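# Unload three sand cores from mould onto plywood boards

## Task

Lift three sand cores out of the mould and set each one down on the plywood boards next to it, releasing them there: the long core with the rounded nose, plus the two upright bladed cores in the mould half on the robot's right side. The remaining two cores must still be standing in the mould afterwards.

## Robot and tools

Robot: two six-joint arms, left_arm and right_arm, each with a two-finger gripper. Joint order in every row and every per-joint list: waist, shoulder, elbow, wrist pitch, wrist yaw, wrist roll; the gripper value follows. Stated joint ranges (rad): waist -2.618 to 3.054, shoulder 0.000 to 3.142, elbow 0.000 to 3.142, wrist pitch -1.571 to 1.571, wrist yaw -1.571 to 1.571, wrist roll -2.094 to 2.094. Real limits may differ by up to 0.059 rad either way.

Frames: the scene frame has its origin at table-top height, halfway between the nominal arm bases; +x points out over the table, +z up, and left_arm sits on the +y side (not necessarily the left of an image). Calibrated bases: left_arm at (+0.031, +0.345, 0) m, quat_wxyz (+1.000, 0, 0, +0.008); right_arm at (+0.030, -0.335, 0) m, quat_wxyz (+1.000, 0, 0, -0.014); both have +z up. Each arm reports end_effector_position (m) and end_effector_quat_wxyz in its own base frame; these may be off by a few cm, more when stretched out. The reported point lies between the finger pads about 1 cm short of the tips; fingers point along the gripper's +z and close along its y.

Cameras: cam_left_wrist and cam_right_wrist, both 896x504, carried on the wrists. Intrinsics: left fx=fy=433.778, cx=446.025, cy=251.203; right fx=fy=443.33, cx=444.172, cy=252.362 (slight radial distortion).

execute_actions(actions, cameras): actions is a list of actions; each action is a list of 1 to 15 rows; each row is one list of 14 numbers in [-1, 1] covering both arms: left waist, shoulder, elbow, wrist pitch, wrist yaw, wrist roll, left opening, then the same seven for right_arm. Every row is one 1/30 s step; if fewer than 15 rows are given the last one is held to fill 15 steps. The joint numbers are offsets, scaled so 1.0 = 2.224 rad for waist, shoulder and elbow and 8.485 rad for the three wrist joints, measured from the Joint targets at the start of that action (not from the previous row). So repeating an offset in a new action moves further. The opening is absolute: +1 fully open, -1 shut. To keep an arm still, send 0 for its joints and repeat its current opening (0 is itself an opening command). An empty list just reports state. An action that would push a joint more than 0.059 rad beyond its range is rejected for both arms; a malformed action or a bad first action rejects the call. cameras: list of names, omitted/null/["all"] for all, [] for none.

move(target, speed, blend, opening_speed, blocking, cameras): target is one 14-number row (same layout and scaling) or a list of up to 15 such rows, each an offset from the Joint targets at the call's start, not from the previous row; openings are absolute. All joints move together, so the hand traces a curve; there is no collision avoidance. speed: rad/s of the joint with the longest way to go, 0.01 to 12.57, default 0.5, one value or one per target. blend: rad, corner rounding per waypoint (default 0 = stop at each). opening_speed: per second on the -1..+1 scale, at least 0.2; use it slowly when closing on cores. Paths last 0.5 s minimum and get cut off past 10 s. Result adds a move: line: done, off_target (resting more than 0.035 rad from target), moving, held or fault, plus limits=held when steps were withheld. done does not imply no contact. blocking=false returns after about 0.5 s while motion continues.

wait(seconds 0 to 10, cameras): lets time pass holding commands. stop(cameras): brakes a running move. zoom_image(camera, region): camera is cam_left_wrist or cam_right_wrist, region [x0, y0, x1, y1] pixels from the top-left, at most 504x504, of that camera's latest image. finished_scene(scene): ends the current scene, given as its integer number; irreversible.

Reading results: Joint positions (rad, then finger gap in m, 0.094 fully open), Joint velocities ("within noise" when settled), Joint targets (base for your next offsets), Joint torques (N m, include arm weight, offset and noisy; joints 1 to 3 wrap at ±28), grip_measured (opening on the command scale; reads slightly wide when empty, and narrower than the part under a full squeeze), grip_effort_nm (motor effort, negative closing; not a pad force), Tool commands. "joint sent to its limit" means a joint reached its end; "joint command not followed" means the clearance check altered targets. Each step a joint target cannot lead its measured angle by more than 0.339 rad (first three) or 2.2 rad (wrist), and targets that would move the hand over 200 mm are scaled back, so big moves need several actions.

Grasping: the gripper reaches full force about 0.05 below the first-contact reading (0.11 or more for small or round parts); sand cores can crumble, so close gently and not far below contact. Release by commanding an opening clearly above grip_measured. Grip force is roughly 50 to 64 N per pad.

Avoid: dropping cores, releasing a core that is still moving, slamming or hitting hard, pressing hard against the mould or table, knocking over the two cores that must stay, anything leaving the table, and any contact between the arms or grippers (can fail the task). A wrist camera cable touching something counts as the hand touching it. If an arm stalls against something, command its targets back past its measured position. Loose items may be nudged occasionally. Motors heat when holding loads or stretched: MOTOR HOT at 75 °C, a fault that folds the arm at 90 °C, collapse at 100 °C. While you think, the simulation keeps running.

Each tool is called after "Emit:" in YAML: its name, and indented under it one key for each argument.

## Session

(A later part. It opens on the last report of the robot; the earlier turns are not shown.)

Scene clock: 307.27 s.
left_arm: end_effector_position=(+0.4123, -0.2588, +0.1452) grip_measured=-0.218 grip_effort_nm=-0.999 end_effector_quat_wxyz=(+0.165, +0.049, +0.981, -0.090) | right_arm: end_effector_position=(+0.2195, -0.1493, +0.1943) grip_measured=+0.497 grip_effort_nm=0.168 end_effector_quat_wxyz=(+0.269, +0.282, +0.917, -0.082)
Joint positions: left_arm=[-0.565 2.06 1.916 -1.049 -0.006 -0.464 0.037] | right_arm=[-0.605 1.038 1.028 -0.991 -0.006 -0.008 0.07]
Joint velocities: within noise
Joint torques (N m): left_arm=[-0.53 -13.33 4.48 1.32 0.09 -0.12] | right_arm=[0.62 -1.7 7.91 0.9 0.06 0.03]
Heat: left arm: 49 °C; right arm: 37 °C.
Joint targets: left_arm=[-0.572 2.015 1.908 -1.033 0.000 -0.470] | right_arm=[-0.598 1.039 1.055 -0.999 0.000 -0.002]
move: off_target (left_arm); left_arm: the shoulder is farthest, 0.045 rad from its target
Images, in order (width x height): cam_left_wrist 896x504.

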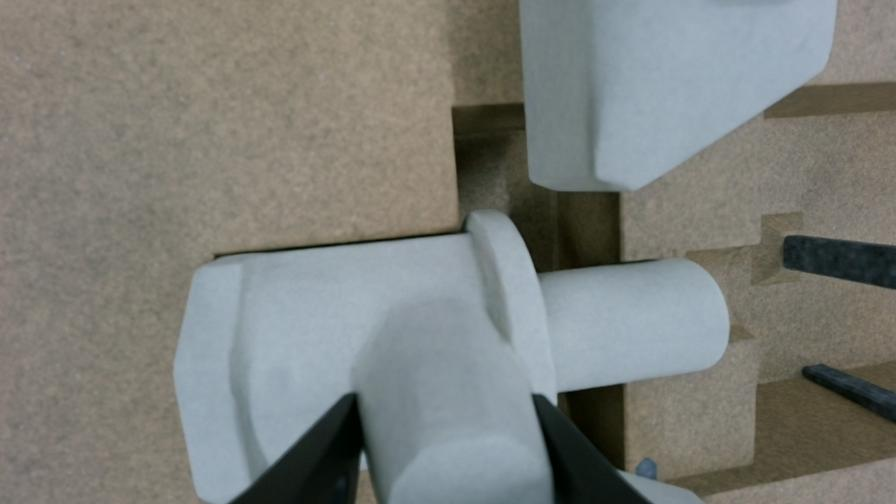

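Emit:
move:
  target:
    - [0,0.034,0.0761,-0.0133,0,0,-0.6,0,0,0,0,0,0,0.5]
    - [0,0.0517,0.154,-0.0300,0,0,-0.6,0,0,0,0,0,0,0.5]
  speed: 0.25
  cameras: ["cam_left_wrist"]

Scene clock: 311.53 s.
left_arm: end_effector_position=(+0.4089, -0.2566, +0.1840) grip_measured=-0.219 grip_effort_nm=-1.004 end_effector_quat_wxyz=(+0.147, +0.049, +0.985, -0.080) | right_arm: end_effector_position=(+0.2195, -0.1493, +0.1943) grip_measured=+0.497 grip_effort_nm=0.173 end_effector_quat_wxyz=(+0.269, +0.282, +0.917, -0.082)
Joint positions: left_arm=[-0.565 2.133 2.202 -1.304 -0.006 -0.465 0.037] | right_arm=[-0.605 1.038 1.028 -0.991 -0.006 -0.008 0.07]
Joint velocities: within noise
Joint torques (N m): left_arm=[-0.49 -10.43 9.05 1.24 0.09 -0.1] | right_arm=[0.59 -1.69 7.92 0.9 0.06 0.03]
Heat: left arm: 50 °C; right arm: 37 °C.
Joint targets: left_arm=[-0.572 2.130 2.251 -1.288 0.000 -0.470] | right_arm=[-0.598 1.039 1.055 -0.999 0.000 -0.002]
move: off_target (left_arm); left_arm: the elbow is farthest, 0.049 rad from its target
Images, in order (width x height): cam_left_wrist 896x504.

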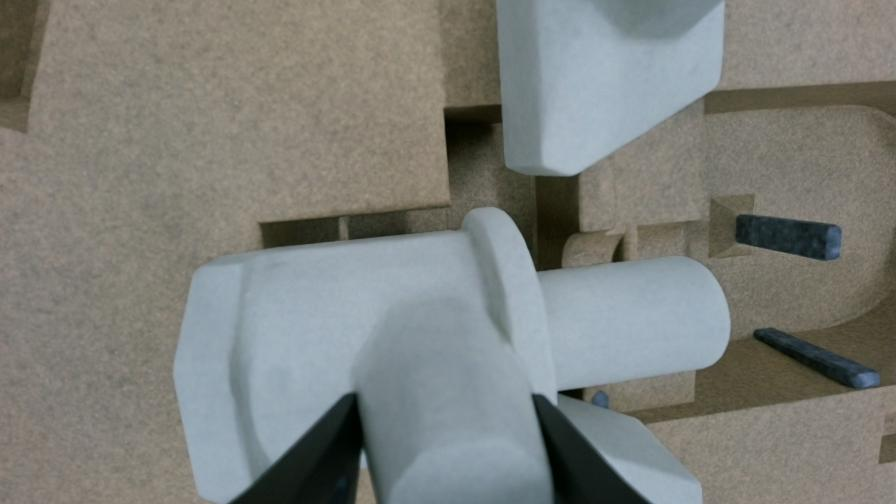

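Emit:
move:
  target:
    - [0,0.0135,0.115,-0.02,0,0,-0.6,0,0,0,0,0,0,0.5]
    - [0.2,0.0135,0.115,-0.02,0,0,-0.6,0,0,0,0,0,0,0.5]
    - [0.41,-0.33,-0.29,-0.008,0,-0.086,-0.6,0,0,0,0,0,0,0.5]
  speed: [0.4,0.5,0.7]
  blend: 0.05
  cameras: ["cam_left_wrist"]

Scene clock: 320.03 s.
left_arm: end_effector_position=(+0.2794, +0.0985, +0.2427) grip_measured=-0.219 grip_effort_nm=-0.994 end_effector_quat_wxyz=(-0.147, +0.682, -0.713, +0.067) | right_arm: end_effector_position=(+0.2195, -0.1492, +0.1942) grip_measured=+0.497 grip_effort_nm=0.164 end_effector_quat_wxyz=(+0.269, +0.282, +0.918, -0.082)
Joint positions: left_arm=[0.335 1.438 1.597 -1.406 0 -1.19 0.037] | right_arm=[-0.605 1.038 1.028 -0.991 -0.006 -0.008 0.07]
Joint velocities: within noise
Joint torques (N m): left_arm=[0.4 -7.53 5.33 1.6 0.03 -0.2] | right_arm=[0.61 -1.72 7.92 0.9 0.06 0.03]
Heat: left arm: 49 °C; right arm: 37 °C.
Joint targets: left_arm=[0.340 1.396 1.605 -1.356 0.000 -1.200] | right_arm=[-0.598 1.039 1.055 -0.999 0.000 -0.002]
move: off_target (left_arm); left_arm: the wrist pitch is farthest, 0.051 rad from its target
Images, in order (width x height): cam_left_wrist 896x504.

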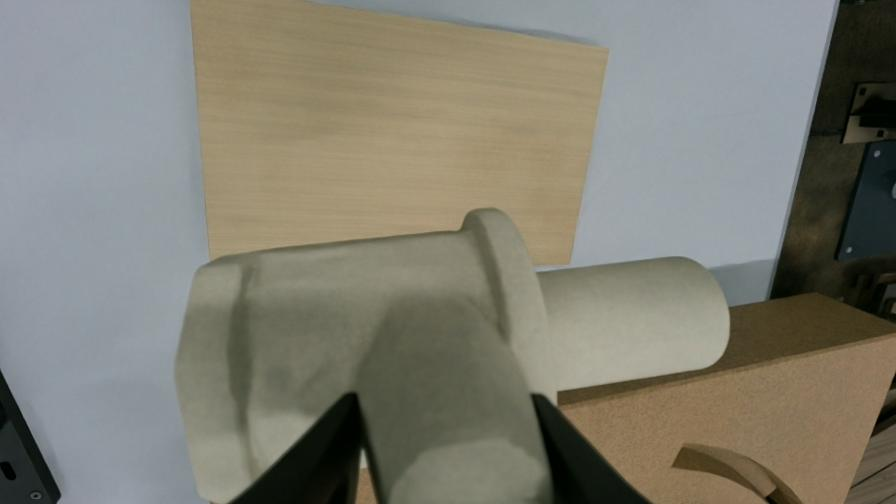

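Emit:
move:
  target: [0.036,0.0135,-0.108,0.0316,0,0.0247,-0.6,0,0,0,0,0,0,0.5]
  speed: 0.4
  cameras: ["cam_left_wrist"]

Scene clock: 331.73 s.
left_arm: end_effector_position=(+0.2905, +0.1284, +0.1852) grip_measured=-0.219 grip_effort_nm=-0.994 end_effector_quat_wxyz=(+0.163, -0.638, +0.751, -0.050) | right_arm: end_effector_position=(+0.2195, -0.1492, +0.1942) grip_measured=+0.497 grip_effort_nm=0.168 end_effector_quat_wxyz=(+0.269, +0.282, +0.918, -0.082)
Joint positions: left_arm=[0.414 1.438 1.353 -1.143 0.002 -0.996 0.037] | right_arm=[-0.605 1.038 1.028 -0.991 -0.006 -0.008 0.07]
Joint velocities: within noise
Joint torques (N m): left_arm=[0.54 -5.57 6.13 1.65 0.01 0] | right_arm=[0.64 -1.7 7.94 0.91 0.05 0.03]
Heat: left arm: 45 °C; right arm: 38 °C.
Joint targets: left_arm=[0.420 1.426 1.365 -1.088 0.000 -0.990] | right_arm=[-0.598 1.039 1.055 -0.999 0.000 -0.002]
move: off_target (left_arm); left_arm: the wrist pitch is farthest, 0.055 rad from its target
Images, in order (width x height): cam_left_wrist 896x504.

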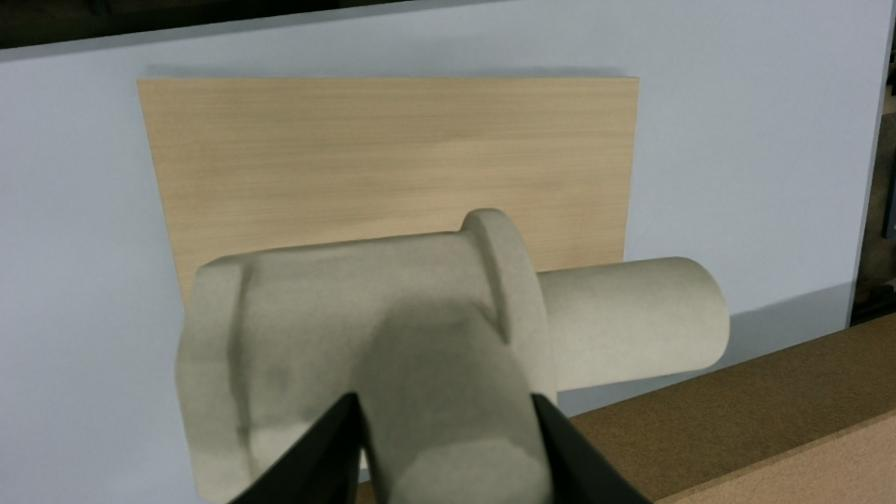

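Emit:
move:
  target: [0.027,0.03,-0.0827,0.033,0,0.0153,-0.6,0,0,0,0,0,0,0.5]
  speed: 0.3
  cameras: ["cam_left_wrist"]

Scene clock: 340.13 s.
left_arm: end_effector_position=(+0.3044, +0.1566, +0.1263) grip_measured=-0.219 grip_effort_nm=-1.004 end_effector_quat_wxyz=(+0.179, -0.611, +0.771, -0.037) | right_arm: end_effector_position=(+0.2195, -0.1492, +0.1942) grip_measured=+0.497 grip_effort_nm=0.173 end_effector_quat_wxyz=(+0.269, +0.282, +0.918, -0.082)
Joint positions: left_arm=[0.473 1.503 1.169 -0.869 0.002 -0.867 0.037] | right_arm=[-0.605 1.038 1.028 -0.991 -0.006 -0.008 0.07]
Joint velocities: within noise
Joint torques (N m): left_arm=[0.53 -6.15 6.16 1.8 0 -0.02] | right_arm=[0.62 -1.73 7.9 0.9 0.05 0.03]
Heat: left arm: 43 °C; right arm: 38 °C.
Joint targets: left_arm=[0.480 1.493 1.181 -0.808 0.000 -0.860] | right_arm=[-0.598 1.039 1.055 -0.999 0.000 -0.002]
move: off_target (left_arm); left_arm: the wrist pitch is farthest, 0.061 rad from its target
Images, in order (width x height): cam_left_wrist 896x504.

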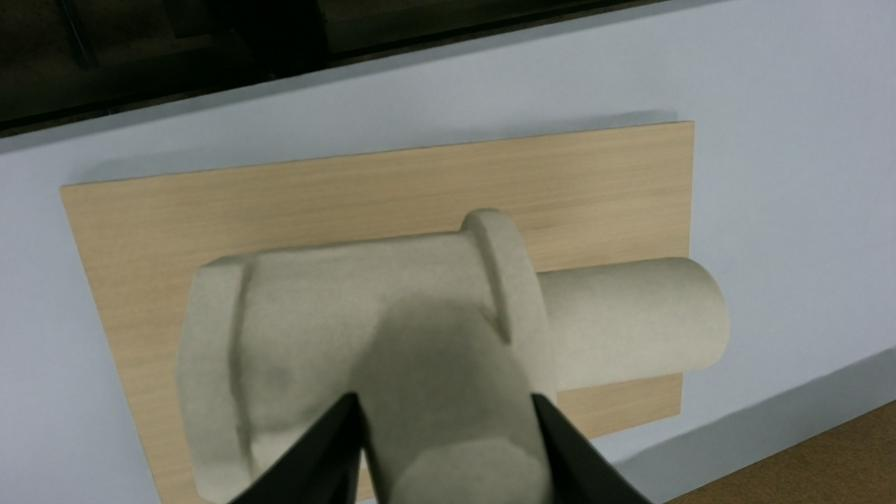

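Emit:
move:
  target: [0,0.002,-0.031,0.009,0,0,-0.6,0,0,0,0,0,0,0.5]
  speed: 0.1
  cameras: ["cam_left_wrist"]

Emit:
move:
  target: [0,0.001,-0.010,0.003,0,0,-0.6,0,0,0,0,0,0,0.5]
  speed: 0.08
  cameras: ["cam_left_wrist"]

Scene clock: 344.97 s.
left_arm: end_effector_position=(+0.3031, +0.1571, +0.1145) grip_measured=-0.219 grip_effort_nm=-0.999 end_effector_quat_wxyz=(+0.180, -0.611, +0.770, -0.034) | right_arm: end_effector_position=(+0.2195, -0.1492, +0.1942) grip_measured=+0.497 grip_effort_nm=0.168 end_effector_quat_wxyz=(+0.269, +0.282, +0.918, -0.082)
Joint positions: left_arm=[0.473 1.503 1.121 -0.82 -0.004 -0.866 0.037] | right_arm=[-0.605 1.038 1.028 -0.991 -0.006 -0.008 0.07]
Joint velocities: within noise
Joint torques (N m): left_arm=[0.62 -5.86 4.31 2.1 0.05 0] | right_arm=[0.62 -1.7 7.9 0.9 0.05 0.03]
Heat: left arm: 42 °C; right arm: 38 °C.
Joint targets: left_arm=[0.480 1.498 1.112 -0.731 0.000 -0.860] | right_arm=[-0.598 1.039 1.055 -0.999 0.000 -0.002]
move: off_target (left_arm); left_arm: the wrist pitch is farthest, 0.088 rad from its target
Images, in order (width x height): cam_left_wrist 896x504.

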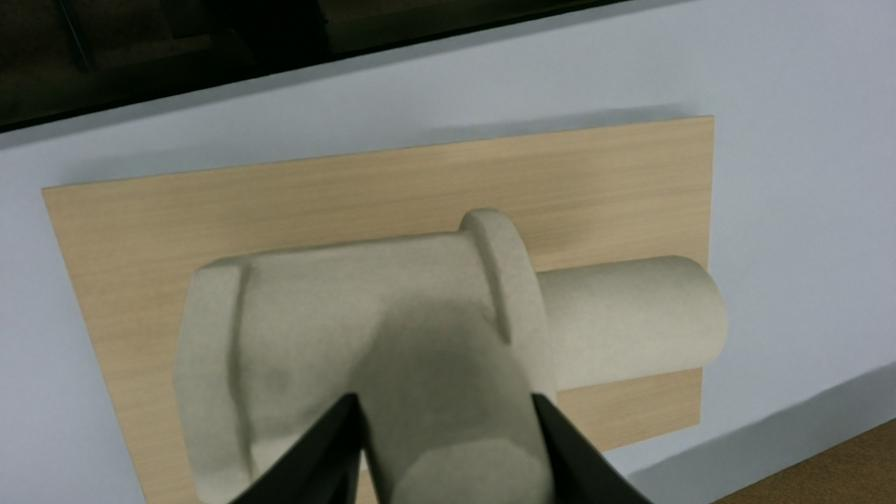

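Scene clock: 345.67 s.
left_arm: end_effector_position=(+0.3031, +0.1571, +0.1139) grip_measured=-0.219 grip_effort_nm=-0.994 end_effector_quat_wxyz=(+0.183, -0.610, +0.770, -0.035) | right_arm: end_effector_position=(+0.2195, -0.1492, +0.1942) grip_measured=+0.497 grip_effort_nm=0.168 end_effector_quat_wxyz=(+0.269, +0.282, +0.918, -0.082)
Joint positions: left_arm=[0.473 1.499 1.112 -0.809 -0.004 -0.866 0.037] | right_arm=[-0.605 1.038 1.028 -0.991 -0.006 -0.008 0.07]
Joint velocities: within noise
Joint torques (N m): left_arm=[0.62 -5.23 3.34 2.29 0.05 0.01] | right_arm=[0.65 -1.72 7.9 0.9 0.06 0.03]
Heat: left arm: 42 °C; right arm: 38 °C.
Joint targets: left_arm=[0.480 1.500 1.090 -0.706 0.000 -0.860] | right_arm=[-0.598 1.039 1.055 -0.999 0.000 -0.002]
move: off_target (left_arm); left_arm: the wrist pitch is farthest, 0.104 rad from its target
Images, in order (width x height): cam_left_wrist 896x504.

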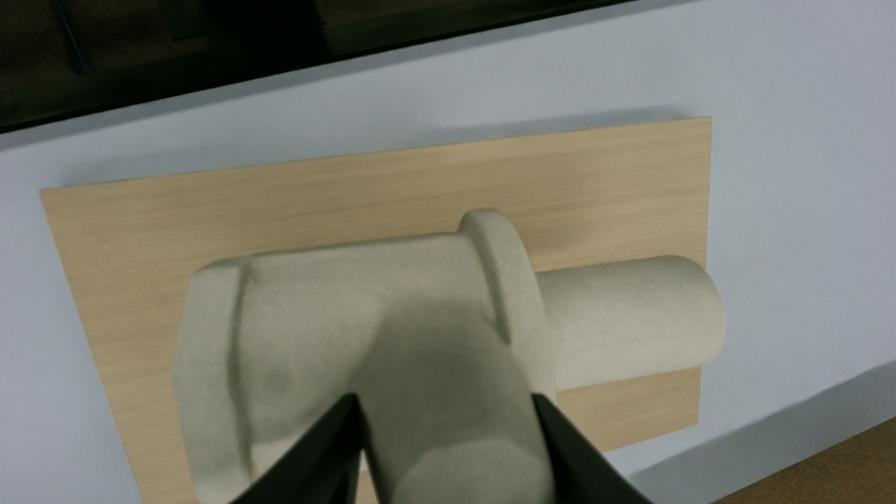

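Emit:
move:
  target:
    - [0,0.001,-0.010,0,0,0,-0.6,0,0,0,0,0,0,0.5]
    - [0,0.001,-0.010,0,0,0,0.1,0,0,0,0,0,0,0.5]
  speed: 0.08
  opening_speed: 0.25
  cameras: ["cam_left_wrist"]

Scene clock: 351.97 s.
left_arm: end_effector_position=(+0.3138, +0.1581, +0.1136) grip_measured=+0.098 grip_effort_nm=0.120 end_effector_quat_wxyz=(+0.210, -0.605, +0.767, -0.051) | right_arm: end_effector_position=(+0.2195, -0.1492, +0.1942) grip_measured=+0.497 grip_effort_nm=0.173 end_effector_quat_wxyz=(+0.269, +0.282, +0.918, -0.082)
Joint positions: left_arm=[0.473 1.487 1.077 -0.724 0.019 -0.866 0.052] | right_arm=[-0.605 1.038 1.028 -0.991 -0.006 -0.008 0.07]
Joint velocities: within noise
Joint torques (N m): left_arm=[0.57 -4.29 4.52 1.45 -0.19 0.02] | right_arm=[0.62 -1.73 7.91 0.9 0.05 0.04]
Heat: left arm: 40 °C; right arm: 38 °C.
Joint targets: left_arm=[0.480 1.502 1.068 -0.706 0.000 -0.860] | right_arm=[-0.598 1.039 1.055 -0.999 0.000 -0.002]
move: done; target 2's new numbers were sent with left_arm's wrist pitch 0.092 rad from that target
Images, in order (width x height): cam_left_wrist 896x504.

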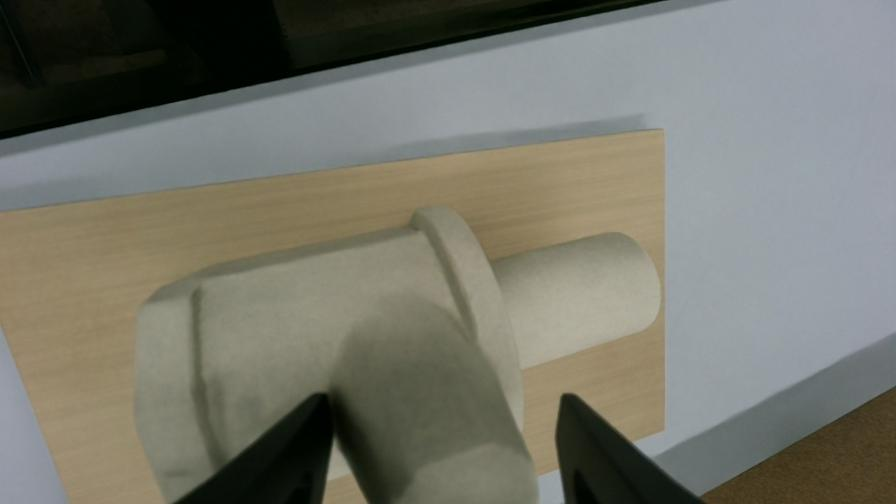

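Emit:
move:
  target:
    - [0,0,0,0,0,0,0.75,0,0,0,0,0,0,0.5]
    - [0,0.01,0.12,-0.022,0,0,0.75,0,0,0,0,0,0,0.5]
    - [0,-0.05,0.25,-0.055,0,0,0.75,0,0,0,0,0,0,0.5]
  speed: 0.3
  opening_speed: 0.6

Scene clock: 358.60 s.
left_arm: end_effector_position=(+0.3093, +0.1564, +0.2804) grip_measured=+0.748 grip_effort_nm=0.125 end_effector_quat_wxyz=(+0.289, -0.591, +0.750, -0.065) | right_arm: end_effector_position=(+0.2195, -0.1492, +0.1942) grip_measured=+0.497 grip_effort_nm=0.168 end_effector_quat_wxyz=(+0.269, +0.282, +0.917, -0.082)
Joint positions: left_arm=[0.473 1.409 1.603 -1.164 0.015 -0.866 0.082] | right_arm=[-0.605 1.038 1.028 -0.991 -0.006 -0.007 0.07]
Joint velocities: within noise
Joint torques (N m): left_arm=[0.61 -5.71 6.67 1.46 -0.13 0.01] | right_arm=[0.59 -1.7 7.92 0.9 0.05 0.03]
Heat: left arm: 39 °C; right arm: 38 °C.
Joint targets: left_arm=[0.480 1.391 1.624 -1.173 0.000 -0.860] | right_arm=[-0.598 1.039 1.055 -0.999 0.000 -0.001]
move: done

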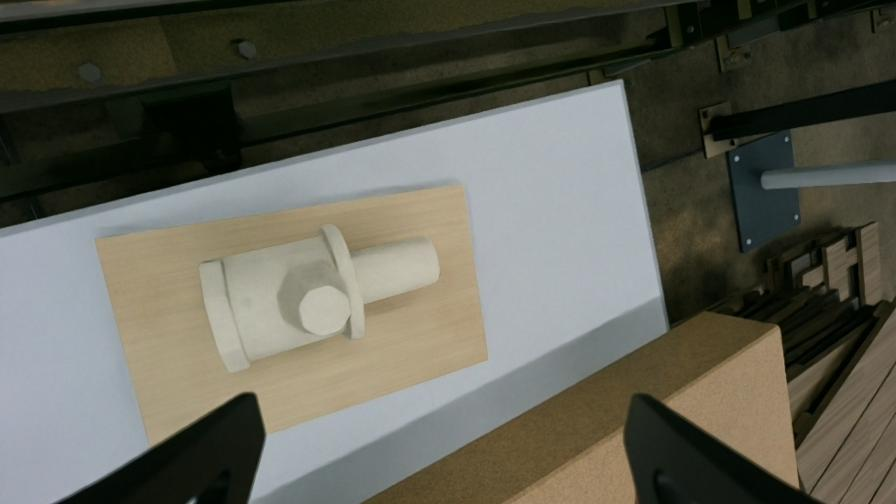

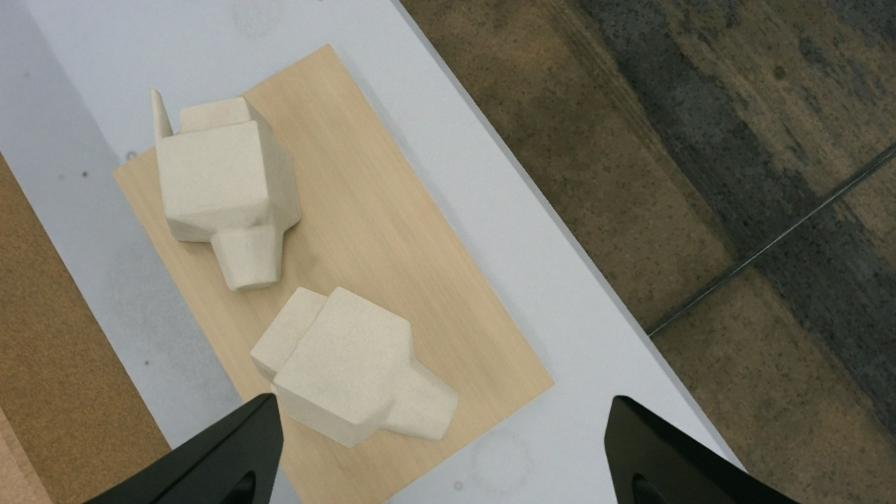

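Emit:
finished_scene:
  scene: 2

The scene is finished: the task was done.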